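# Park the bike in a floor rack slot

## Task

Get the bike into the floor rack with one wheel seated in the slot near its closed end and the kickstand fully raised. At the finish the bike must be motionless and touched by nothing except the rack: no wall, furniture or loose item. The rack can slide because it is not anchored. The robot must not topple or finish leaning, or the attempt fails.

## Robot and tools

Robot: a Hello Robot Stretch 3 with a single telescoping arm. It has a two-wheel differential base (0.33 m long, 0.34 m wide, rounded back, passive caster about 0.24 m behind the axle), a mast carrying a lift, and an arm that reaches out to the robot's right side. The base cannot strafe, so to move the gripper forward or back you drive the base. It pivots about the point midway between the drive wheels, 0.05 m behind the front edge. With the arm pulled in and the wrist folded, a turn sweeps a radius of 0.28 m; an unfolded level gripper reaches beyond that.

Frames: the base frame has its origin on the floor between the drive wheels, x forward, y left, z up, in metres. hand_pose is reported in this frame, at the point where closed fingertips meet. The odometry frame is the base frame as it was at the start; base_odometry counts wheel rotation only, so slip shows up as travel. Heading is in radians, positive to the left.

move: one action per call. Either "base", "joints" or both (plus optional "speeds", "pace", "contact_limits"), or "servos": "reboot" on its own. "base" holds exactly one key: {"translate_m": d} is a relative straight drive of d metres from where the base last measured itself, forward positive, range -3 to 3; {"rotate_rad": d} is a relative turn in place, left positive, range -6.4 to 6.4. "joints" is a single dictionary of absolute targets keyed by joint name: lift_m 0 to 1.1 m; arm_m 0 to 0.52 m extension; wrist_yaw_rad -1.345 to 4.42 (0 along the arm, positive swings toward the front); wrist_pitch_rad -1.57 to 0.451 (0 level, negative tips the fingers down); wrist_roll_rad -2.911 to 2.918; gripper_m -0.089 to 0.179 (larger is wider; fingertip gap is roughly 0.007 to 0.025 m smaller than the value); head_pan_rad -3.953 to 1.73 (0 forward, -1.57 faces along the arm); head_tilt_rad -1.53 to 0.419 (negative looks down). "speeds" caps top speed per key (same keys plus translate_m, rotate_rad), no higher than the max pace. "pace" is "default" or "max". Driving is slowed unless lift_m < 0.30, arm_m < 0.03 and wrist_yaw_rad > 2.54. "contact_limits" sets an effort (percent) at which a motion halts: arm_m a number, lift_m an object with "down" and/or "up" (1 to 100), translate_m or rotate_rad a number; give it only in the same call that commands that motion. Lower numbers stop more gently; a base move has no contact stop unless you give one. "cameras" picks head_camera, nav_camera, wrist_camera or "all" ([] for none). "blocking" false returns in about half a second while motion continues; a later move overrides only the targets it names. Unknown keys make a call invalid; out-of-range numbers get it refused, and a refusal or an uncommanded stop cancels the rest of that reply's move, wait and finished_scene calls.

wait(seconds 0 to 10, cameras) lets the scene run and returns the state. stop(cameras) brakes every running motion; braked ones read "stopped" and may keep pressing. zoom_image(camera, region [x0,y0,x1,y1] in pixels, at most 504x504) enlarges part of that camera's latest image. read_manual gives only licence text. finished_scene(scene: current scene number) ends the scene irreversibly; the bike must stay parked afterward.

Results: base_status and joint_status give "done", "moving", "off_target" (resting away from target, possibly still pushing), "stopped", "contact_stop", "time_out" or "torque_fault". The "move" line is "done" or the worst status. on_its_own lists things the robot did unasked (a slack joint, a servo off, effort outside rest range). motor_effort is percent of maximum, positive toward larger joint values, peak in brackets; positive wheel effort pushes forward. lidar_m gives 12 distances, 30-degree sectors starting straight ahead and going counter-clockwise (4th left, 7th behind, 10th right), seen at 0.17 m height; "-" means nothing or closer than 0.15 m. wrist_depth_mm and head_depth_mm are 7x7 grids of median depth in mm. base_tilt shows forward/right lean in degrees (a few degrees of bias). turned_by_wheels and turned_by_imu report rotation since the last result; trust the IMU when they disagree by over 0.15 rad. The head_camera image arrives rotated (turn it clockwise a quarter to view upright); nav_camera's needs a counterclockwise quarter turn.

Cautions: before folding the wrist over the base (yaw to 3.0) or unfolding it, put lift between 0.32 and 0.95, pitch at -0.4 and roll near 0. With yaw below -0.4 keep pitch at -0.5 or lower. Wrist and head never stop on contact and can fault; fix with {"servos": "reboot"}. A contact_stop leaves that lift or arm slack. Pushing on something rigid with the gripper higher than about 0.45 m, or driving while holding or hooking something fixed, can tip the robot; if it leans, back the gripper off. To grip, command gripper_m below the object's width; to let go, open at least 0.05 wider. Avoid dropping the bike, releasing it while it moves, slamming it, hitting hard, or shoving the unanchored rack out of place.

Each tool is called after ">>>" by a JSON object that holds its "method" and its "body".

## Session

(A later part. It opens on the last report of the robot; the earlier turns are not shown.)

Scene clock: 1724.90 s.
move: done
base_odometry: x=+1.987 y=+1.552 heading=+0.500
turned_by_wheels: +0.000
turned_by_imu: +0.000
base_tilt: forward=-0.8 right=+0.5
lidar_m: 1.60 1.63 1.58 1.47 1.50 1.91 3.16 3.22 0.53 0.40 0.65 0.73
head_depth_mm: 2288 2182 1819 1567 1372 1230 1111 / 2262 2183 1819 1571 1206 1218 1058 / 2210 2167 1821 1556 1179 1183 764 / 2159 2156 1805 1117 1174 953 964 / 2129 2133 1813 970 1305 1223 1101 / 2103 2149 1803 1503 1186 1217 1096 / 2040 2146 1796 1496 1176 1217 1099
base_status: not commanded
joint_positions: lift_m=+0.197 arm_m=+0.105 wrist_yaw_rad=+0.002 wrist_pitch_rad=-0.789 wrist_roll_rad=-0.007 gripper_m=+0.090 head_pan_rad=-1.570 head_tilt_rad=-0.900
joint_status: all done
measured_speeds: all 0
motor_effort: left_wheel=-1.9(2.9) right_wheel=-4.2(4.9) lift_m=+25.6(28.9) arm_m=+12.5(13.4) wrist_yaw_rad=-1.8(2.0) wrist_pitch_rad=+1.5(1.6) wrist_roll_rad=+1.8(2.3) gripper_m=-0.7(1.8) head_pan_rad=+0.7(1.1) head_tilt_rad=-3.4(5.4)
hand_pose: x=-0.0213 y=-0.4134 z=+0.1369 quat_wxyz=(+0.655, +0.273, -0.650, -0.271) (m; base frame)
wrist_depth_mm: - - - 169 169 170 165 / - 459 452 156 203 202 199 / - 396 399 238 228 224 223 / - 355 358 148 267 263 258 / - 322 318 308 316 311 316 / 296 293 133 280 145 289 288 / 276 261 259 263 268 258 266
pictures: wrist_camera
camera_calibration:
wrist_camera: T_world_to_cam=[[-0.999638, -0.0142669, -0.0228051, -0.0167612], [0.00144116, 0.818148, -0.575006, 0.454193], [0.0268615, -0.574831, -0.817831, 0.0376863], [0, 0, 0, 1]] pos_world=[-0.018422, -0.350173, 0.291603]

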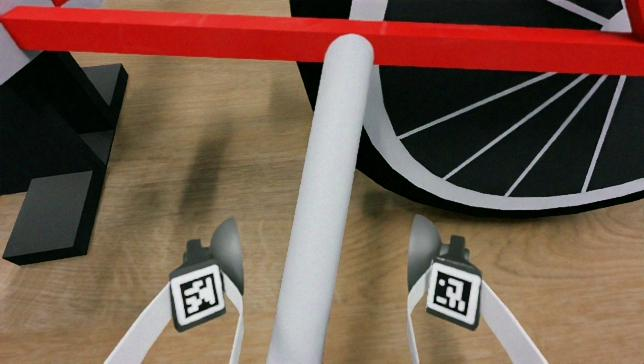

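>>> {"method": "move", "body": {"joints": {"wrist_roll_rad": 0.17}, "cameras": []}}

>>> {"method": "move", "body": {"joints": {"gripper_m": -0.05}, "cameras": ["wrist_camera"]}}

Scene clock: 1732.00 s.
move: done
base_odometry: x=+1.987 y=+1.552 heading=+0.500
turned_by_wheels: +0.000
turned_by_imu: -0.001
base_tilt: forward=-0.8 right=+0.5
lidar_m: 1.60 1.63 1.58 1.47 1.50 1.91 3.16 3.21 0.53 0.40 0.65 0.73
head_depth_mm: 2285 2173 1822 1573 1376 1230 1109 / 2211 2170 1824 1562 1208 1228 1060 / 2207 2144 1822 1554 1178 1187 762 / 2179 2159 1813 1113 1171 952 962 / 2121 2166 1821 972 1300 1221 1097 / 2080 2155 1814 1494 1184 1219 1104 / 2017 2138 1793 1494 1175 1215 1091
base_status: not commanded
joint_positions: lift_m=+0.197 arm_m=+0.105 wrist_yaw_rad=+0.002 wrist_pitch_rad=-0.789 wrist_roll_rad=+0.164 gripper_m=+0.090 head_pan_rad=-1.570 head_tilt_rad=-0.900
joint_status: all done
measured_speeds: all 0
motor_effort: left_wheel=-1.7(2.5) right_wheel=-4.8(4.9) lift_m=+33.6(33.7) arm_m=+10.7(12.0) wrist_yaw_rad=-1.2(2.3) wrist_pitch_rad=+1.6(1.6) wrist_roll_rad=+1.7(2.8) gripper_m=-0.8(2.3) head_pan_rad=+0.1(1.2) head_tilt_rad=-4.7(5.2)
hand_pose: x=-0.0213 y=-0.4134 z=+0.1369 quat_wxyz=(+0.598, +0.249, -0.703, -0.293) (m; base frame)
wrist_depth_mm: 213 225 223 170 - - 196 / - 484 463 162 207 209 215 / - 435 414 220 238 242 250 / - 393 372 262 323 310 310 / 342 345 326 308 307 297 286 / 313 314 134 277 146 270 263 / 299 275 274 258 258 244 245
pictures: none
No camera images: "cameras" was empty.

Scene clock: 1734.07 s.
move: done
base_odometry: x=+1.987 y=+1.552 heading=+0.500
turned_by_wheels: +0.000
turned_by_imu: +0.000
base_tilt: forward=-0.8 right=+0.5
lidar_m: 1.60 1.63 1.58 1.47 1.49 1.91 3.16 3.22 0.53 0.40 0.65 0.73
head_depth_mm: 2299 2178 1822 1583 1375 1223 1105 / 2246 2164 1806 1563 1199 1225 1056 / 2200 2157 1809 1567 1175 1191 763 / 2147 2167 1814 1114 1169 951 968 / 2128 2144 1805 975 1302 1217 1105 / 2096 2164 1812 1504 1185 1215 1096 / 2037 2125 1800 1488 1172 1211 1096
base_status: not commanded
joint_positions: lift_m=+0.197 arm_m=+0.105 wrist_yaw_rad=+0.016 wrist_pitch_rad=-0.788 wrist_roll_rad=+0.166 gripper_m=-0.048 head_pan_rad=-1.570 head_tilt_rad=-0.900
joint_status: all done
measured_speeds: all 0
on_its_own: wrist_yaw_rad is at rest, and its effort (-13.3) is outside its rest range (-9 to +9)
motor_effort: left_wheel=-1.3(2.9) right_wheel=-5.0(5.3) lift_m=+33.2(34.5) arm_m=+7.3(11.7) wrist_yaw_rad=-13.3(14.1) wrist_pitch_rad=+1.3(1.7) wrist_roll_rad=+1.3(2.2) gripper_m=-34.4(100.0) head_pan_rad=+0.2(1.3) head_tilt_rad=-3.4(5.8)
hand_pose: x=-0.0190 y=-0.4136 z=+0.1371 quat_wxyz=(+0.599, +0.254, -0.703, -0.288) (m; base frame)
wrist_depth_mm: 207 226 558 170 - - 192 / - 477 455 192 205 207 212 / - 433 417 226 234 240 246 / - 388 371 152 319 285 304 / 344 345 337 153 305 294 286 / 317 316 130 131 276 272 264 / 299 293 272 139 255 251 245
pictures: wrist_camera
camera_calibration:
wrist_camera: T_world_to_cam=[[-0.985174, 0.093457, -0.143866, 0.0470105], [0.15934, 0.809255, -0.565436, 0.452527], [0.0635799, -0.579976, -0.812148, 0.035451], [0, 0, 0, 1]] pos_world=[-0.0280459, -0.350042, 0.29143]

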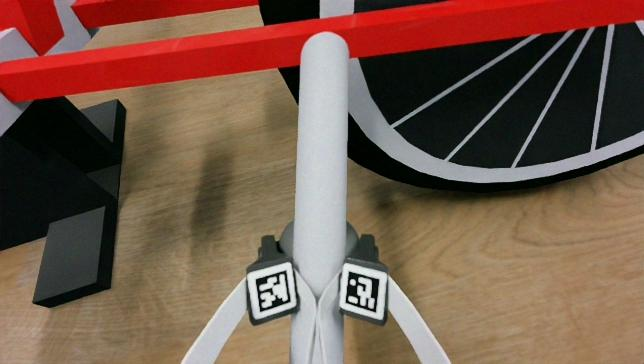

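>>> {"method": "move", "body": {"joints": {"wrist_roll_rad": -0.3}, "speeds": {"wrist_roll_rad": 0.4}, "cameras": ["wrist_camera", "head_camera"]}}

Scene clock: 1739.83 s.
move: off_target
base_odometry: x=+1.987 y=+1.552 heading=+0.500
turned_by_wheels: +0.000
turned_by_imu: -0.001
base_tilt: forward=-0.8 right=+0.5
lidar_m: 1.60 1.62 1.58 1.47 1.49 1.91 3.15 3.21 0.53 0.41 0.65 0.73
head_depth_mm: 2286 2184 1844 1563 1380 1225 1103 / 2234 2174 1789 1571 1196 1221 1057 / 2188 2178 1798 1562 1171 1187 760 / 2158 2168 1813 1110 1172 953 963 / 2093 2182 1814 978 1306 1213 1096 / 2077 2126 1812 1493 1196 1200 1099 / 2038 2142 1808 1494 1174 1218 1096
base_status: not commanded
joint_positions: lift_m=+0.197 arm_m=+0.105 wrist_yaw_rad=+0.006 wrist_pitch_rad=-0.780 wrist_roll_rad=-0.258 gripper_m=-0.046 head_pan_rad=-1.570 head_tilt_rad=-0.900
joint_status: wrist_roll_rad off_target (ended at -0.258, target -0.300)
measured_speeds: all 0
motor_effort: left_wheel=-1.0(2.0) right_wheel=-5.6(6.2) lift_m=+29.8(33.8) arm_m=-8.7(8.9) wrist_yaw_rad=-5.1(14.5) wrist_pitch_rad=-0.1(1.3) wrist_roll_rad=-14.2(14.8) gripper_m=-13.9(13.9) head_pan_rad=+0.2(1.3) head_tilt_rad=-3.0(5.2)
hand_pose: x=-0.0206 y=-0.4152 z=+0.1383 quat_wxyz=(+0.733, +0.303, -0.563, -0.230) (m; base frame)
wrist_depth_mm: - 434 458 - 170 162 156 / - 389 419 435 156 174 171 / - 356 376 387 210 207 - / 300 320 332 348 245 236 218 / 279 294 305 - 326 283 251 / 261 267 129 131 305 318 326 / 241 250 250 267 273 295 309
pictures: head_camera (sideways), wrist_camera
camera_calibration:
head_camera: T_world_to_cam=[[0.048348, 0.802345, -0.594899, 0.801926], [0.9981, -0.0615858, -0.0019447, -0.00375641], [-0.0381976, -0.593674, -0.803798, 1.0014], [0, 0, 0, 1]] pos_world=[0.00322878, -0.0491484, 1.28198]
wrist_camera: T_world_to_cam=[[-0.968903, -0.193668, 0.154015, -0.114301], [-0.247088, 0.790539, -0.560353, 0.43784], [-0.0132322, -0.580983, -0.813808, 0.033947], [0, 0, 0, 1]] pos_world=[-0.00211229, -0.348543, 0.290575]

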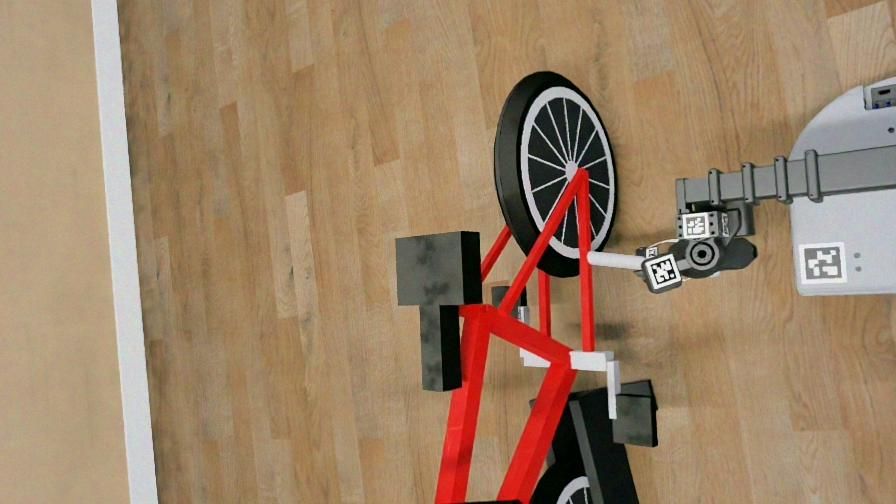

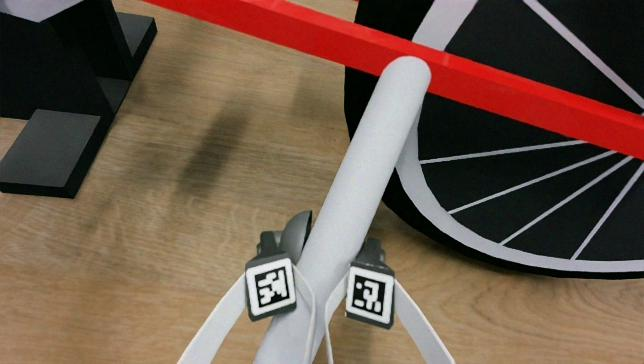

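>>> {"method": "move", "body": {"joints": {"wrist_roll_rad": -0.9, "gripper_m": -0.06}, "speeds": {"wrist_roll_rad": 0.6}, "cameras": ["wrist_camera", "head_camera"]}}

Scene clock: 1746.17 s.
move: off_target
base_odometry: x=+1.986 y=+1.552 heading=+0.500
turned_by_wheels: +0.000
turned_by_imu: -0.001
base_tilt: forward=-0.8 right=+0.5
lidar_m: 1.60 1.63 1.58 1.47 1.50 1.91 3.15 3.22 0.53 0.41 0.65 0.73
head_depth_mm: 2295 2196 1832 1563 1383 1225 1112 / 2234 2169 1841 1562 1200 1223 1062 / 2216 2166 1815 1564 1183 1187 763 / 2185 2181 1805 1106 1184 966 966 / 2119 2157 1815 971 1302 1218 1098 / 2116 2160 1808 1496 1194 1201 1105 / 2053 2157 1810 1499 1174 1221 1096
base_status: not commanded
joint_positions: lift_m=+0.197 arm_m=+0.105 wrist_yaw_rad=-0.067 wrist_pitch_rad=-0.798 wrist_roll_rad=-0.764 gripper_m=-0.055 head_pan_rad=-1.570 head_tilt_rad=-0.900
joint_status: wrist_roll_rad off_target (ended at -0.764, target -0.900); gripper_m off_target (ended at -0.055, target -0.060)
measured_speeds: all 0
on_its_own: wrist_yaw_rad is at rest, and its effort (+58.1) is outside its rest range (-9 to +9)
motor_effort: left_wheel=-2.0(3.2) right_wheel=+2.7(6.1) lift_m=+15.1(24.0) arm_m=-3.7(13.8) wrist_yaw_rad=+58.1(58.3) wrist_pitch_rad=+3.3(3.5) wrist_roll_rad=-45.3(45.4) gripper_m=-16.4(98.1) head_pan_rad=-0.7(0.9) head_tilt_rad=-4.1(5.2)
hand_pose: x=-0.0323 y=-0.4112 z=+0.1355 quat_wxyz=(+0.842, +0.345, -0.373, -0.181) (m; base frame)
wrist_depth_mm: - 316 367 436 - 165 145 / 264 296 341 407 443 173 154 / 254 276 317 375 221 176 172 / 239 264 299 344 226 217 185 / 228 251 280 150 262 237 196 / 219 236 251 131 134 256 234 / 208 222 - 290 309 318 259
pictures: head_camera (sideways), wrist_camera
camera_calibration:
head_camera: T_world_to_cam=[[0.048348, 0.802345, -0.594899, 0.801926], [0.9981, -0.0615858, -0.0019447, -0.00375641], [-0.0381976, -0.593674, -0.803798, 1.0014], [0, 0, 0, 1]] pos_world=[0.00322878, -0.0491484, 1.28198]
wrist_camera: T_world_to_cam=[[-0.763637, -0.455864, 0.457217, -0.266677], [-0.631259, 0.67582, -0.380499, 0.346255], [-0.13554, -0.579185, -0.803849, 0.0292124], [0, 0, 0, 1]] pos_world=[0.0188922, -0.338655, 0.277161]

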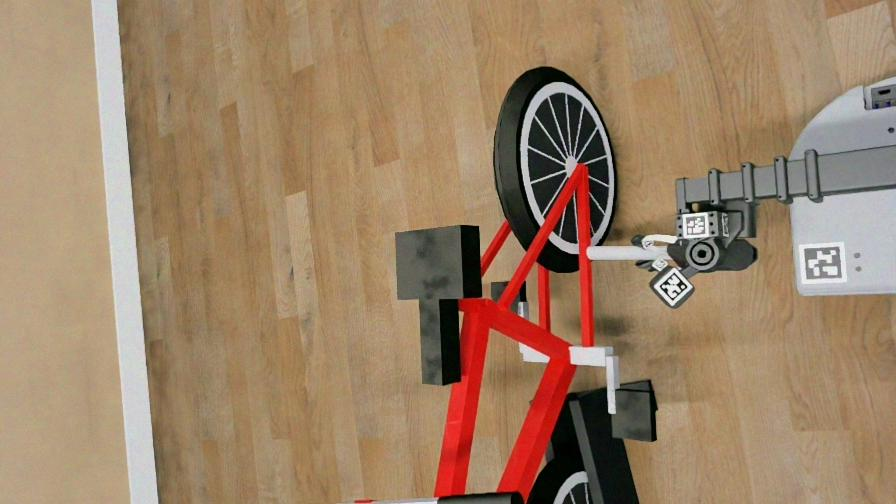

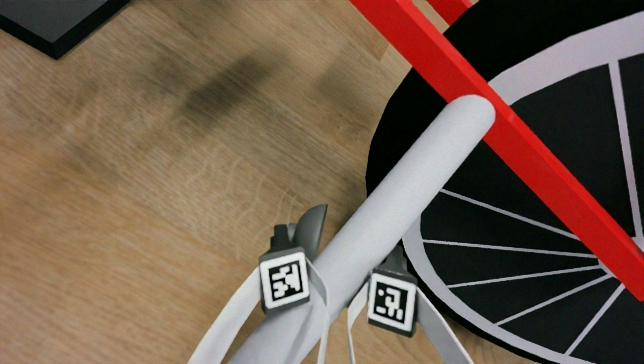

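>>> {"method": "move", "body": {"base": {"translate_m": -0.018}, "joints": {"wrist_roll_rad": -1.1}, "speeds": {"wrist_roll_rad": 0.5, "translate_m": 0.05}, "cameras": ["wrist_camera", "head_camera"]}}

Scene clock: 1756.53 s.
move: off_target
base_odometry: x=+1.971 y=+1.544 heading=+0.500
turned_by_wheels: +0.000
turned_by_imu: -0.001
base_tilt: forward=-0.8 right=+0.5
lidar_m: 1.62 1.65 1.58 1.47 1.49 1.91 3.14 3.20 0.53 0.40 0.65 0.73
head_depth_mm: 2277 2178 1822 1575 1380 1228 1105 / 2265 2183 1816 1560 1199 1227 1055 / 2213 2163 1806 1569 1179 1187 762 / 2141 2164 1800 1091 1189 958 962 / 2129 2168 1824 982 1300 1223 1097 / 2077 2158 1802 1497 1203 1195 1096 / 2059 2154 1788 1484 1180 1211 1094
base_status: done
joint_positions: lift_m=+0.197 arm_m=+0.105 wrist_yaw_rad=-0.213 wrist_pitch_rad=-0.781 wrist_roll_rad=-1.009 gripper_m=-0.055 head_pan_rad=-1.570 head_tilt_rad=-0.900
joint_status: wrist_roll_rad off_target (ended at -1.009, target -1.100)
measured_speeds: all 0
on_its_own: wrist_yaw_rad is held at -0.182, not at your +0.000, by its stall guard, which is still easing
motor_effort: left_wheel=-2.5(6.9) right_wheel=-5.5(10.5) lift_m=+27.5(27.9) arm_m=-7.5(18.1) wrist_yaw_rad=+27.1(28.0) wrist_pitch_rad=+0.0(1.2) wrist_roll_rad=-30.3(31.8) gripper_m=-14.4(17.6) head_pan_rad=+0.0(1.1) head_tilt_rad=-4.0(4.4)
hand_pose: x=-0.0564 y=-0.4113 z=+0.1384 quat_wxyz=(+0.872, +0.336, -0.294, -0.200) (m; base frame)
wrist_depth_mm: 245 279 337 411 - 162 145 / 237 267 316 384 207 173 157 / 230 258 305 353 217 183 170 / 220 248 293 332 229 218 186 / 214 240 274 153 254 239 196 / 208 235 250 133 128 257 220 / 202 220 - 311 334 324 252
pictures: head_camera (sideways), wrist_camera
camera_calibration:
head_camera: T_world_to_cam=[[0.048348, 0.802345, -0.594899, 0.801926], [0.9981, -0.0615858, -0.0019447, -0.00375641], [-0.0381976, -0.593674, -0.803798, 1.0014], [0, 0, 0, 1]] pos_world=[0.00322878, -0.0491484, 1.28198]
wrist_camera: T_world_to_cam=[[-0.661037, -0.479211, 0.577397, -0.306888], [-0.705322, 0.659395, -0.260228, 0.304604], [-0.256028, -0.579272, -0.773882, 0.0171915], [0, 0, 0, 1]] pos_world=[0.0163813, -0.33796, 0.269767]

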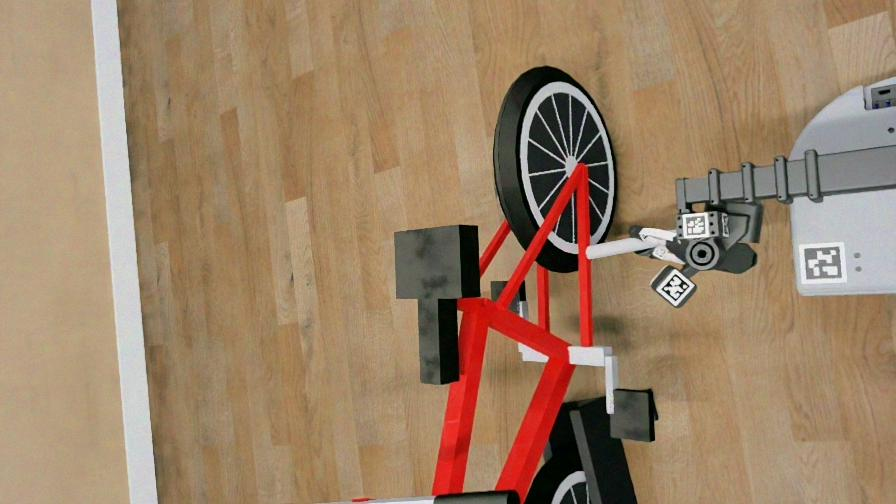

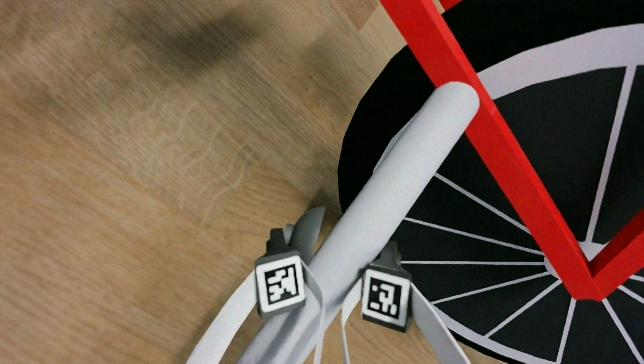

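>>> {"method": "move", "body": {"base": {"translate_m": -0.035}, "joints": {"wrist_roll_rad": -1.35, "wrist_yaw_rad": 0.0}, "speeds": {"wrist_roll_rad": 0.4, "translate_m": 0.05, "wrist_yaw_rad": 0.3}, "cameras": ["wrist_camera", "head_camera"]}}

Scene clock: 1767.17 s.
move: off_target
base_odometry: x=+1.940 y=+1.527 heading=+0.500
turned_by_wheels: +0.000
turned_by_imu: -0.002
base_tilt: forward=-0.8 right=+0.5
lidar_m: 1.65 1.68 1.58 1.47 1.49 1.90 3.11 3.18 0.40 0.40 0.69 0.72
head_depth_mm: 2282 2160 1823 1584 1376 1231 1107 / 2273 2177 1804 1563 1351 1230 1060 / 2219 2183 1817 1566 1179 1170 764 / 2169 2162 1809 1560 1106 1020 962 / 2142 2153 1795 1507 1153 1204 1104 / 2087 2127 1806 1553 1119 1217 1099 / 2051 2168 1795 1558 1226 1199 1097
base_status: done
joint_positions: lift_m=+0.197 arm_m=+0.105 wrist_yaw_rad=-0.029 wrist_pitch_rad=-0.663 wrist_roll_rad=-1.337 gripper_m=-0.055 head_pan_rad=-1.570 head_tilt_rad=-0.900
joint_status: wrist_yaw_rad off_target (ended at -0.029, target +0.000); the others done
measured_speeds: all 0
on_its_own: wrist_yaw_rad is at rest, and its effort (+25.6) is outside its rest range (-9 to +9); wrist_pitch_rad is at rest, and its effort (-21.6) is outside its rest range (-8 to +12)
motor_effort: left_wheel=+1.4(16.6) right_wheel=+4.4(23.2) lift_m=+28.4(36.6) arm_m=-25.9(26.3) wrist_yaw_rad=+25.6(97.9) wrist_pitch_rad=-21.6(21.8) wrist_roll_rad=-4.5(43.8) gripper_m=-18.2(18.5) head_pan_rad=-0.7(1.4) head_tilt_rad=-2.2(4.6)
hand_pose: x=-0.0269 y=-0.4371 z=+0.1591 quat_wxyz=(+0.938, +0.322, -0.115, -0.052) (m; base frame)
wrist_depth_mm: 220 257 321 392 155 141 119 / 216 254 318 214 159 144 128 / 214 250 302 226 163 146 128 / 214 250 290 243 175 154 130 / 210 245 293 - 178 159 120 / 210 242 282 130 128 149 144 / 208 241 288 245 211 174 151
pictures: head_camera (sideways), wrist_camera
camera_calibration:
head_camera: T_world_to_cam=[[0.048348, 0.802345, -0.594899, 0.801926], [0.9981, -0.0615858, -0.0019447, -0.00375641], [-0.0381976, -0.593674, -0.803798, 1.0014], [0, 0, 0, 1]] pos_world=[0.00322878, -0.0491484, 1.28198]
wrist_camera: T_world_to_cam=[[-0.263567, -0.609639, 0.747578, -0.385148], [-0.947979, 0.307112, -0.083776, 0.159303], [-0.178517, -0.730768, -0.65887, -0.0565236], [0, 0, 0, 1]] pos_world=[0.0394128, -0.325031, 0.264032]

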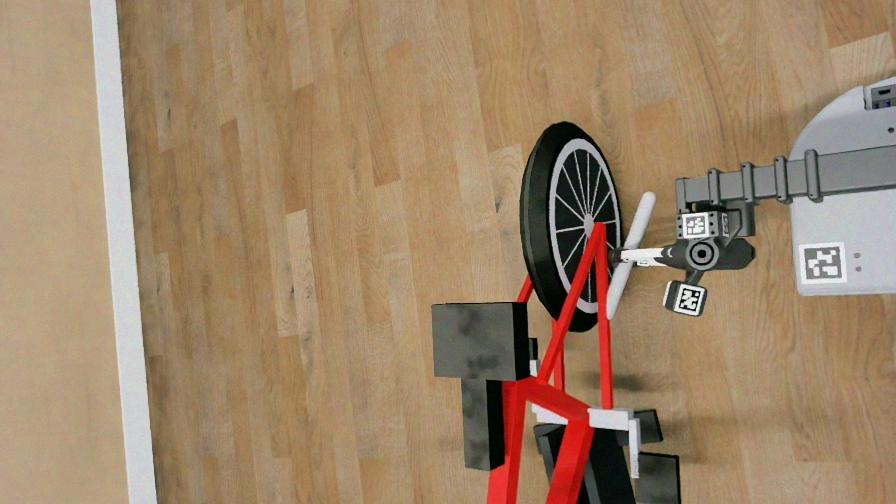

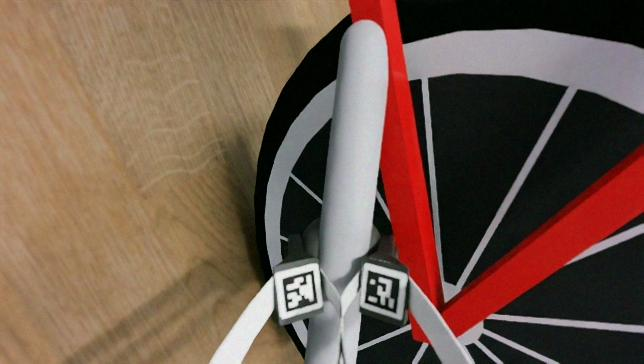

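>>> {"method": "move", "body": {"cameras": ["nav_camera", "head_camera", "wrist_camera"]}}

>>> {"method": "zoom_image", "body": {"camera": "head_camera", "region": [500, 110, 750, 350]}}

>>> {"method": "zoom_image", "body": {"camera": "nav_camera", "region": [180, 60, 450, 400]}}

Scene clock: 1773.27 s.
base_odometry: x=+1.940 y=+1.527 heading=+0.500
turned_by_wheels: +0.000
turned_by_imu: +0.000
base_tilt: forward=-0.8 right=+0.5
lidar_m: 1.66 1.69 1.58 1.47 1.49 1.89 3.12 3.17 0.40 0.40 0.69 0.72
head_depth_mm: 2256 2174 1826 1568 1370 1226 1103 / 2247 2168 1824 1562 1359 1221 1060 / 2212 2169 1806 1559 1177 1167 759 / 2165 2161 1813 1560 1105 980 967 / 2120 2137 1801 1499 1152 1204 1099 / 2075 2143 1794 1551 1124 1221 1097 / 2048 2143 1792 1550 1231 1191 1095
base_status: done
joint_positions: lift_m=+0.197 arm_m=+0.105 wrist_yaw_rad=-0.043 wrist_pitch_rad=-0.660 wrist_roll_rad=-1.340 gripper_m=-0.055 head_pan_rad=-1.570 head_tilt_rad=-0.900
joint_status: wrist_yaw_rad off_target (ended at -0.029, target +0.000); the others done
measured_speeds: all 0
on_its_own: wrist_yaw_rad is held at -0.046, not at your +0.000, by its stall guard, which is not easing now; wrist_pitch_rad is at rest, and its effort (-22.1) is outside its rest range (-8 to +12)
motor_effort: left_wheel=+1.2(16.6) right_wheel=+3.3(23.2) lift_m=+36.3(36.6) arm_m=-25.5(26.3) wrist_yaw_rad=-2.9(97.9) wrist_pitch_rad=-22.1(21.8) wrist_roll_rad=-3.5(43.8) gripper_m=-17.2(18.5) head_pan_rad=-0.4(1.4) head_tilt_rad=-3.4(4.6)
hand_pose: x=-0.0294 y=-0.4375 z=+0.1596 quat_wxyz=(+0.939, +0.320, -0.115, -0.058) (m; base frame)
wrist_depth_mm: 219 258 324 379 155 140 119 / 218 253 320 211 158 143 123 / 215 251 303 225 161 146 128 / 213 248 290 245 172 154 133 / 212 246 293 - 179 159 122 / 210 243 283 131 130 150 145 / 206 241 298 251 213 174 151
pictures: head_camera (sideways), nav_camera (sideways), wrist_camera
camera_calibration:
head_camera: T_world_to_cam=[[0.048348, 0.802345, -0.594899, 0.801926], [0.9981, -0.0615858, -0.0019447, -0.00375641], [-0.0381976, -0.593674, -0.803798, 1.0014], [0, 0, 0, 1]] pos_world=[0.00322878, -0.0491484, 1.28198]
nav_camera: T_world_to_cam=[[-0.00228844, -0.768003, 0.640443, -0.788761], [-0.99997, -0.00294452, -0.00710411, 0.0656071], [0.00734177, -0.64044, -0.767973, 0.961634], [0, 0, 0, 1]] pos_world=[0.05674, 0.0102912, 1.24413]
wrist_camera: T_world_to_cam=[[-0.268163, -0.604738, 0.74992, -0.384757], [-0.944719, 0.31752, -0.0817714, 0.161332], [-0.188665, -0.730392, -0.656455, -0.0574284], [0, 0, 0, 1]] pos_world=[0.0384015, -0.325849, 0.26403]

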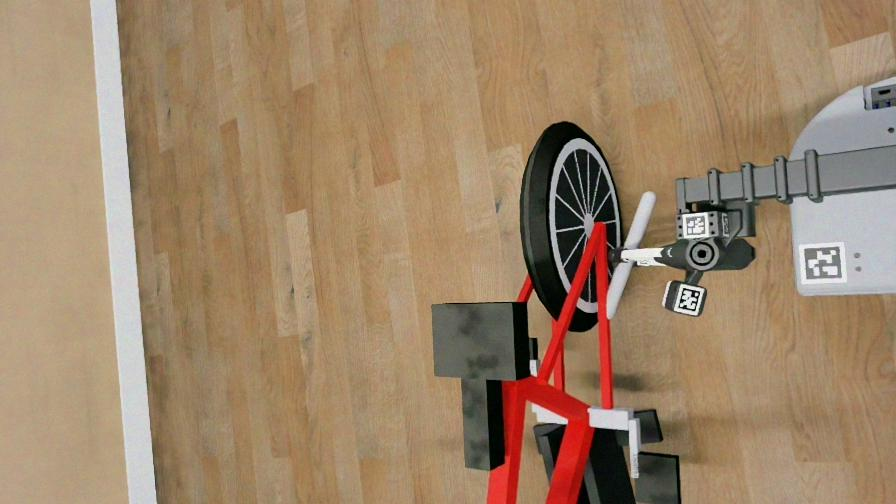

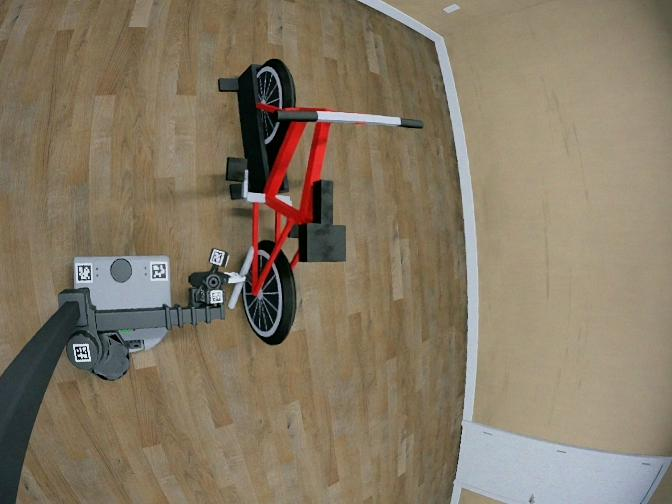

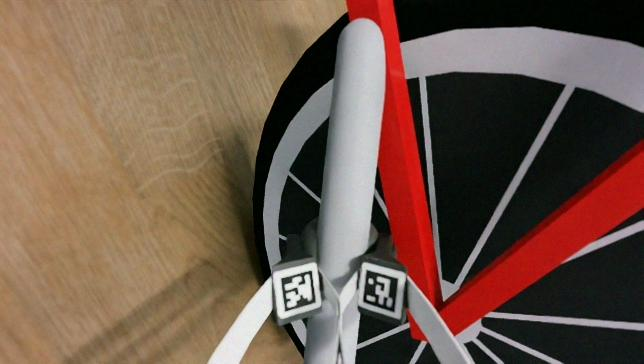

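Scaled by 2.016 from the camera's 896x504 image, which has a finer 1280x720 frame.

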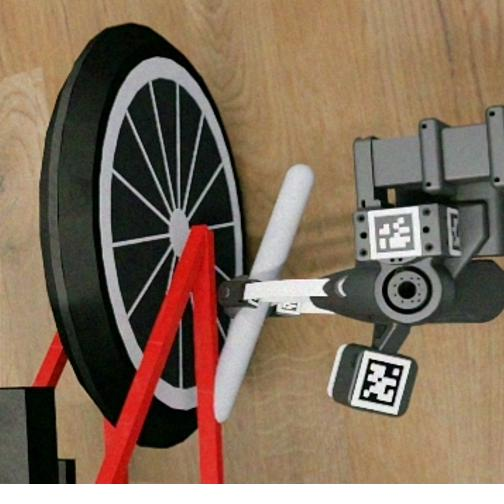

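Scaled by 1.482 from the camera's 672x504 image, which has a finer 792x594 frame.

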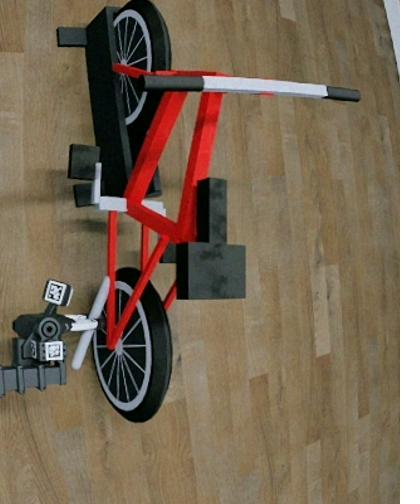

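>>> {"method": "move", "body": {"joints": {"gripper_m": 0.07}, "cameras": ["wrist_camera", "head_camera"]}}

Scene clock: 1781.57 s.
move: done
base_odometry: x=+1.940 y=+1.527 heading=+0.500
turned_by_wheels: +0.000
turned_by_imu: -0.001
base_tilt: forward=-0.8 right=+0.5
lidar_m: 1.66 1.68 1.58 1.47 1.49 1.90 3.11 3.16 0.41 0.41 0.69 0.73
head_depth_mm: 2282 2168 1837 1568 1382 1220 1106 / 2244 2161 1813 1568 1356 1229 1062 / 2241 2155 1836 1556 1180 1171 761 / 2157 2164 1818 1558 1111 993 964 / 2112 2151 1792 1498 1158 1200 1099 / 2072 2133 1815 1556 1113 1220 1102 / 2055 2144 1798 1564 1208 1194 1091
base_status: not commanded
joint_positions: lift_m=+0.197 arm_m=+0.105 wrist_yaw_rad=-0.039 wrist_pitch_rad=-0.750 wrist_roll_rad=-1.348 gripper_m=+0.070 head_pan_rad=-1.570 head_tilt_rad=-0.900
joint_status: all done
measured_speeds: all 0
on_its_own: wrist_yaw_rad is held at -0.046, not at your +0.000, by its stall guard, which is not easing now
motor_effort: left_wheel=+1.0(2.3) right_wheel=+1.1(3.9) lift_m=+27.0(37.9) arm_m=-2.1(27.3) wrist_yaw_rad=-6.2(6.9) wrist_pitch_rad=-5.6(22.2) wrist_roll_rad=-0.8(3.6) gripper_m=-1.4(99.6) head_pan_rad=-1.0(1.6) head_tilt_rad=-2.5(4.2)
hand_pose: x=-0.0280 y=-0.4209 z=+0.1435 quat_wxyz=(+0.924, +0.362, -0.110, -0.059) (m; base frame)
wrist_depth_mm: 208 239 292 357 143 150 125 / 207 239 289 327 143 152 131 / 205 237 288 243 147 161 136 / 205 236 285 255 - 161 141 / 204 234 260 288 - 170 129 / 202 227 130 319 126 151 141 / 201 216 278 329 227 159 160
pictures: head_camera (sideways), wrist_camera
camera_calibration:
head_camera: T_world_to_cam=[[0.048348, 0.802345, -0.594899, 0.801926], [0.9981, -0.0615858, -0.0019447, -0.00375641], [-0.0381976, -0.593674, -0.803798, 1.0014], [0, 0, 0, 1]] pos_world=[0.00322878, -0.0491484, 1.28198]
wrist_camera: T_world_to_cam=[[-0.260399, -0.672076, 0.693185, -0.382281], [-0.947837, 0.314651, -0.0509916, 0.15038], [-0.183841, -0.670305, -0.718953, -0.0212499], [0, 0, 0, 1]] pos_world=[0.0390832, -0.318483, 0.257382]

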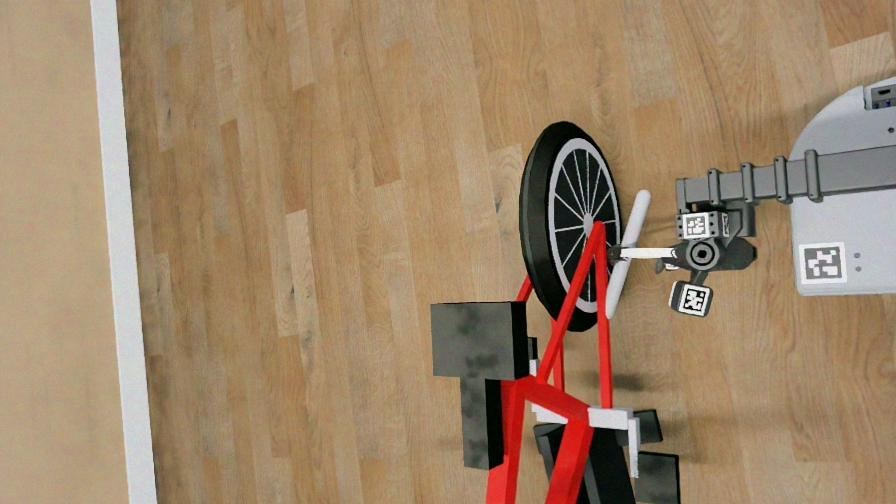

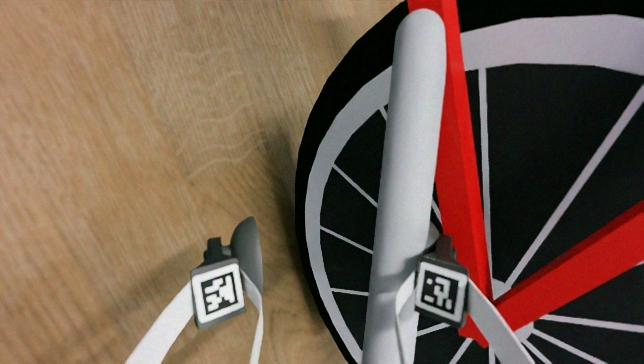

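>>> {"method": "move", "body": {"joints": {"gripper_m": 0.13}, "cameras": []}}

>>> {"method": "move", "body": {"joints": {"arm_m": 0.005}, "cameras": ["head_camera"]}}

>>> {"method": "move", "body": {"joints": {"wrist_roll_rad": 0, "wrist_pitch_rad": -0.3, "lift_m": 0.2, "wrist_yaw_rad": 0}}}

Scene clock: 1790.93 s.
move: done
base_odometry: x=+1.940 y=+1.527 heading=+0.500
turned_by_wheels: +0.000
turned_by_imu: -0.001
base_tilt: forward=-0.7 right=+0.5
lidar_m: 1.66 1.68 1.57 1.47 1.49 1.89 3.12 3.18 0.42 0.42 0.69 0.73
head_depth_mm: 2302 2179 1820 1567 1385 1222 1108 / 2252 2158 1817 1560 1352 1229 1055 / 2220 2172 1814 1571 1130 1173 765 / 2176 2147 1812 1560 1112 978 964 / 2135 2159 1801 907 1297 1203 1099 / 2112 2154 1804 1569 1243 1215 1103 / 2044 2142 1797 1557 1224 1182 1091
base_status: not commanded
joint_positions: lift_m=+0.197 arm_m=+0.105 wrist_yaw_rad=-0.046 wrist_pitch_rad=-0.801 wrist_roll_rad=-1.349 gripper_m=+0.130 head_pan_rad=-1.570 head_tilt_rad=-0.900
joint_status: all done
measured_speeds: all 0
on_its_own: wrist_yaw_rad is held at -0.046, not at your +0.000, by its stall guard, which is not easing now
motor_effort: left_wheel=+1.2(2.3) right_wheel=+0.7(1.6) lift_m=+31.4(34.7) arm_m=+8.6(9.9) wrist_yaw_rad=-0.4(8.2) wrist_pitch_rad=+3.7(5.6) wrist_roll_rad=-1.1(1.2) gripper_m=+1.4(99.7) head_pan_rad=-0.6(2.1) head_tilt_rad=-1.4(3.6)
hand_pose: x=-0.0288 y=-0.4109 z=+0.1350 quat_wxyz=(+0.914, +0.385, -0.111, -0.065) (m; base frame)
wrist_depth_mm: 204 231 278 349 202 148 135 / 203 233 277 332 206 151 138 / 202 231 275 312 217 156 143 / 201 229 273 292 230 166 149 / 200 223 272 306 247 145 156 / 200 124 273 314 - 124 144 / - 217 271 326 - 210 162
pictures: none
No camera images: "cameras" was empty.

Scene clock: 1792.90 s.
move: done
base_odometry: x=+1.940 y=+1.527 heading=+0.500
turned_by_wheels: +0.000
turned_by_imu: +0.000
base_tilt: forward=-0.7 right=+0.5
lidar_m: 1.65 1.68 1.57 1.47 1.48 1.91 3.12 3.16 0.51 0.49 0.69 0.72
head_depth_mm: 2274 2165 1811 1569 1379 1233 1105 / 2262 2149 1817 1562 1354 1221 1057 / 2202 2160 1812 1570 1127 1224 754 / 2150 2153 1814 1564 1115 1221 926 / 2133 2133 1827 1498 1154 1224 1088 / 2095 2177 1813 1554 1117 1222 1099 / 2046 2138 1807 1552 1213 1178 1100
base_status: not commanded
joint_positions: lift_m=+0.197 arm_m=+0.005 wrist_yaw_rad=-0.048 wrist_pitch_rad=-0.787 wrist_roll_rad=-1.350 gripper_m=+0.130 head_pan_rad=-1.570 head_tilt_rad=-0.900
joint_status: all done
measured_speeds: all 0
on_its_own: wrist_yaw_rad is held at -0.046, not at your +0.000, by its stall guard, which is not easing now
motor_effort: left_wheel=+1.9(2.5) right_wheel=+0.6(1.6) lift_m=+24.8(31.4) arm_m=-12.6(20.8) wrist_yaw_rad=+1.2(3.4) wrist_pitch_rad=+1.2(9.5) wrist_roll_rad=-0.3(1.0) gripper_m=-0.3(4.7) head_pan_rad=-1.0(2.1) head_tilt_rad=-2.3(4.3)
hand_pose: x=-0.0292 y=-0.3137 z=+0.1373 quat_wxyz=(+0.917, +0.379, -0.110, -0.064) (m; base frame)
wrist_depth_mm: 205 233 282 354 451 244 201 / 203 232 281 353 300 246 209 / 204 232 281 348 316 256 214 / 203 233 277 345 341 - 222 / 201 226 277 343 374 147 223 / 202 124 273 343 397 123 235 / - 218 276 340 435 126 247
pictures: head_camera (sideways)
camera_calibration:
head_camera: T_world_to_cam=[[0.048348, 0.802345, -0.594899, 0.801926], [0.9981, -0.0615858, -0.0019447, -0.00375641], [-0.0381976, -0.593674, -0.803798, 1.0014], [0, 0, 0, 1]] pos_world=[0.00322878, -0.0491484, 1.28198]

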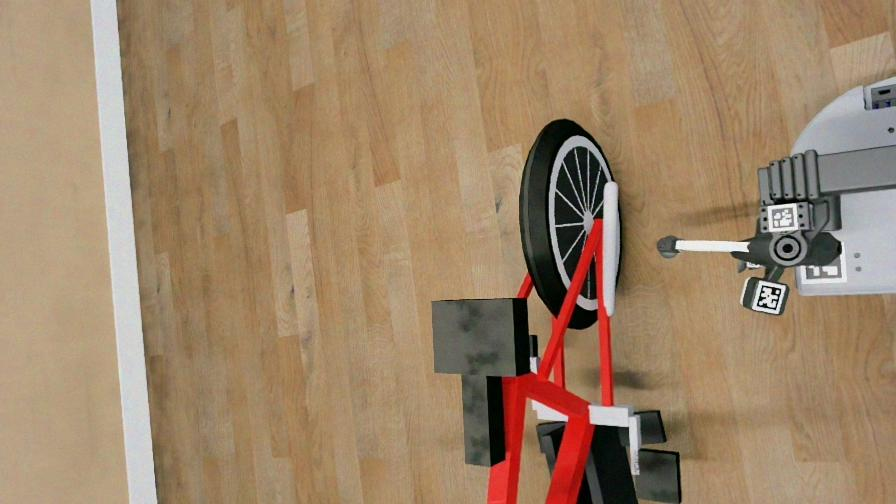

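Scene clock: 1794.23 s.
move: done
base_odometry: x=+1.940 y=+1.527 heading=+0.500
turned_by_wheels: +0.000
turned_by_imu: +0.000
base_tilt: forward=-0.7 right=+0.5
lidar_m: 1.66 1.68 1.57 1.47 1.49 1.91 3.10 3.15 0.51 0.49 0.68 0.72
head_depth_mm: 2286 2168 1818 1558 1378 1224 1104 / 2243 2165 1821 1568 1358 1225 1059 / 2228 2170 1825 1571 1132 1225 753 / 2162 2150 1820 1570 1104 1208 940 / 2136 2156 1808 1513 1155 1216 1099 / 2083 2168 1818 1547 1122 1213 1094 / 2044 2158 1794 1554 1214 1179 1093
base_status: not commanded
joint_positions: lift_m=+0.200 arm_m=+0.005 wrist_yaw_rad=-0.002 wrist_pitch_rad=-0.325 wrist_roll_rad=-0.007 gripper_m=+0.130 head_pan_rad=-1.570 head_tilt_rad=-0.900
joint_status: all done
measured_speeds: all 0
motor_effort: left_wheel=+1.5(2.6) right_wheel=+0.6(1.5) lift_m=+32.0(35.5) arm_m=-11.5(12.9) wrist_yaw_rad=+2.2(4.6) wrist_pitch_rad=+4.4(5.8) wrist_roll_rad=+2.1(4.3) gripper_m=+1.0(1.2) head_pan_rad=-1.4(1.7) head_tilt_rad=-2.2(3.8)
hand_pose: x=-0.0220 y=-0.3851 z=+0.2341 quat_wxyz=(+0.700, +0.114, -0.695, -0.115) (m; base frame)
wrist_depth_mm: 232 - 198 216 212 210 214 / 251 - 246 225 226 224 225 / 272 940 252 242 242 243 240 / 294 665 272 263 258 258 261 / - 153 301 - 278 147 496 / - 123 428 333 309 124 443 / - 355 377 369 356 354 380
pictures: head_camera (sideways), nav_camera (sideways), wrist_camera
camera_calibration:
head_camera: T_world_to_cam=[[0.048348, 0.802345, -0.594899, 0.801926], [0.9981, -0.0615858, -0.0019447, -0.00375641], [-0.0381976, -0.593674, -0.803798, 1.0014], [0, 0, 0, 1]] pos_world=[0.00322878, -0.0491484, 1.28198]
nav_camera: T_world_to_cam=[[-0.00228844, -0.768003, 0.640443, -0.788761], [-0.99997, -0.00294452, -0.00710411, 0.0656071], [0.00734177, -0.64044, -0.767973, 0.961634], [0, 0, 0, 1]] pos_world=[0.05674, 0.0102912, 1.24413]
wrist_camera: T_world_to_cam=[[-0.9997, -0.0196774, -0.0146185, -0.0187956], [0.0035336, 0.474444, -0.880279, 0.426076], [0.0242573, -0.880066, -0.474232, -0.0645624], [0, 0, 0, 1]] pos_world=[-0.0187294, -0.259338, 0.344173]

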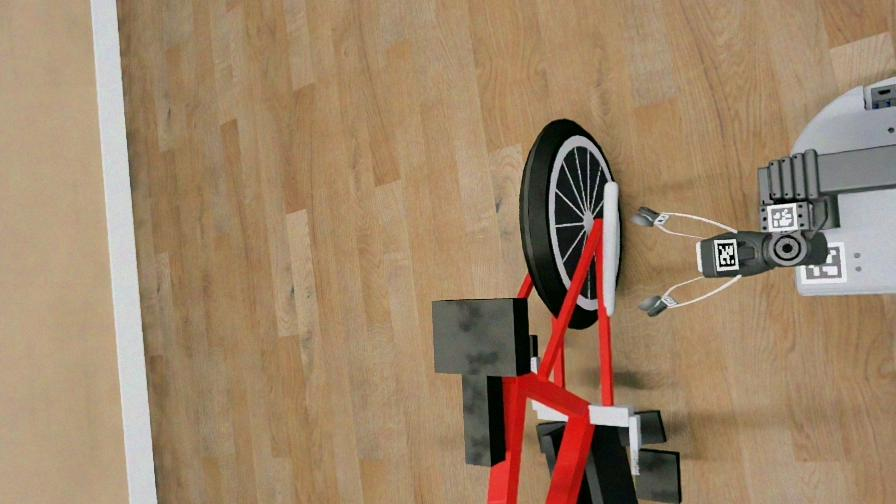

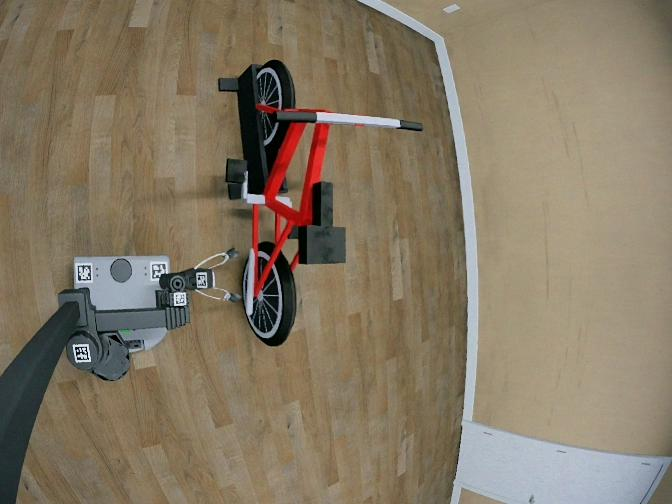

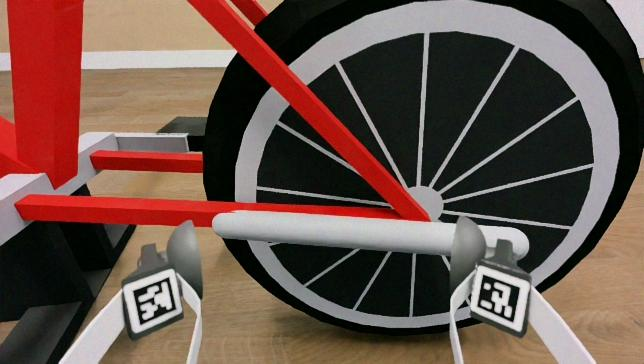

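>>> {"method": "move", "body": {"joints": {"head_pan_rad": -0.9, "head_tilt_rad": -0.7, "lift_m": 0.35}}}

>>> {"method": "zoom_image", "body": {"camera": "head_camera", "region": [300, 100, 800, 500]}}

Scene clock: 1803.87 s.
move: done
base_odometry: x=+1.940 y=+1.527 heading=+0.500
turned_by_wheels: +0.000
turned_by_imu: -0.001
base_tilt: forward=-0.8 right=+0.5
lidar_m: 1.65 1.68 1.57 1.47 1.49 1.90 3.11 3.15 0.50 0.49 0.69 0.72
head_depth_mm: 1961 2184 2337 1866 1547 922 953 / 2068 2292 2359 1862 1548 917 1106 / 2151 2456 2343 1875 1479 1232 1145 / 2283 2582 2367 1762 1095 1230 1148 / 2396 2698 2337 1856 1138 1292 1140 / 2206 2425 2383 1860 1283 1317 1144 / 1954 2120 2230 1867 1540 1312 1147
base_status: not commanded
joint_positions: lift_m=+0.350 arm_m=+0.005 wrist_yaw_rad=-0.002 wrist_pitch_rad=-0.323 wrist_roll_rad=-0.007 gripper_m=+0.130 head_pan_rad=-0.895 head_tilt_rad=-0.700
joint_status: all done
measured_speeds: all 0
motor_effort: left_wheel=+1.7(2.6) right_wheel=+0.3(1.7) lift_m=+33.0(35.9) arm_m=-7.9(9.1) wrist_yaw_rad=+1.6(2.3) wrist_pitch_rad=+4.3(4.5) wrist_roll_rad=+1.9(2.3) gripper_m=-0.2(2.2) head_pan_rad=-2.7(7.3) head_tilt_rad=+2.0(4.0)
hand_pose: x=-0.0220 y=-0.3853 z=+0.3844 quat_wxyz=(+0.700, +0.114, -0.695, -0.114) (m; base frame)
wrist_depth_mm: - 240 - - - - - / 244 250 - - - - - / - 237 - - - - - / - 293 334 286 273 283 - / 365 324 314 289 280 285 759 / 346 124 342 295 311 123 609 / - 130 511 - - 123 543
pictures: head_camera (sideways), nav_camera (sideways), wrist_camera
camera_calibration:
head_camera: T_world_to_cam=[[-0.379474, 0.552134, -0.742393, 0.996642], [0.817415, 0.575954, 0.010528, -0.0188696], [0.433397, -0.602847, -0.669882, 0.824401], [0, 0, 0, 1]] pos_world=[0.0363316, -0.042424, 1.29235]
nav_camera: T_world_to_cam=[[0.388791, -0.489974, 0.780235, -0.973356], [-0.778228, -0.627947, -0.00654947, 0.0636121], [0.493156, -0.604655, -0.625452, 0.773355], [0, 0, 0, 1]] pos_world=[0.046552, 0.0306385, 1.24356]
wrist_camera: T_world_to_cam=[[-0.999694, -0.019828, -0.0147712, -0.0165623], [0.00363592, 0.473026, -0.881041, 0.558175], [0.0244565, -0.880825, -0.472809, 0.00581207], [0, 0, 0, 1]] pos_world=[-0.0187288, -0.25924, 0.494278]

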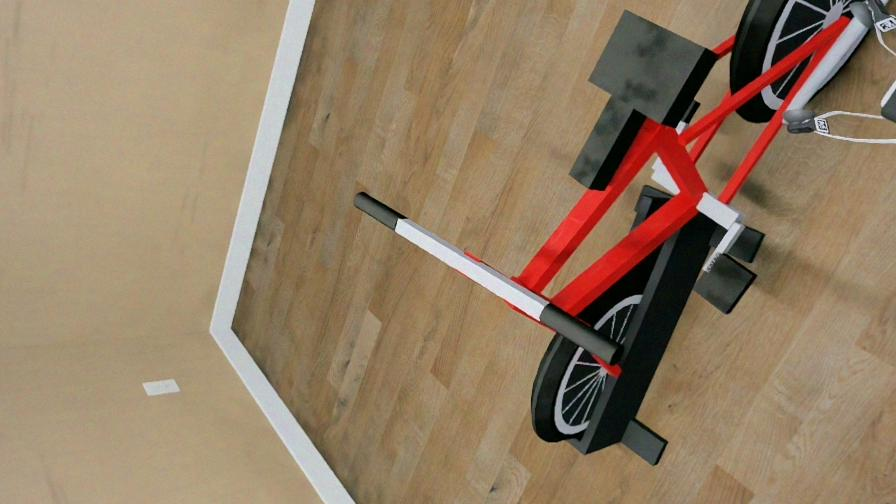

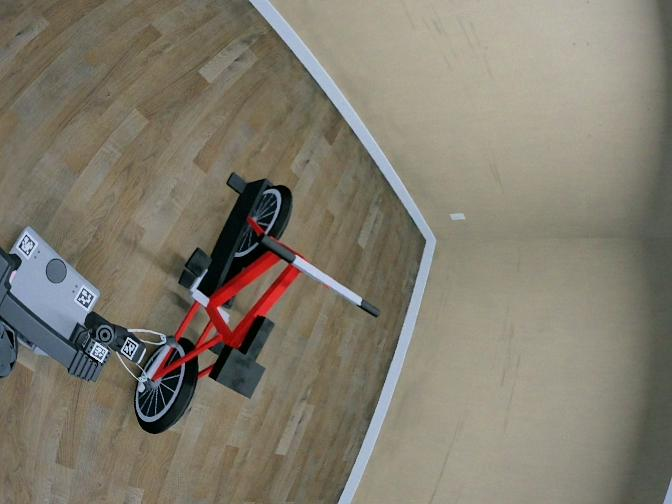

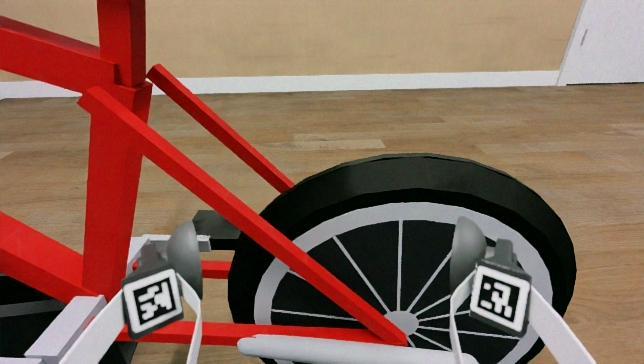

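Scaled by 1.008 from the camera's 896x504 image, which has a finer 1280x720 frame.

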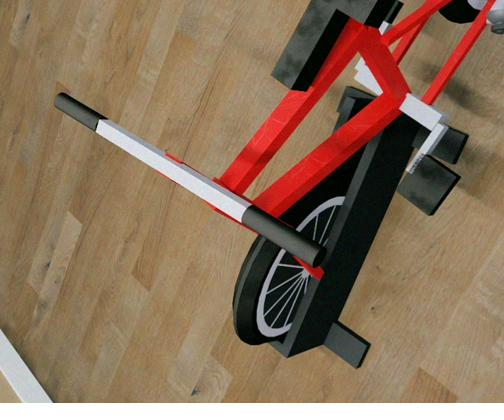

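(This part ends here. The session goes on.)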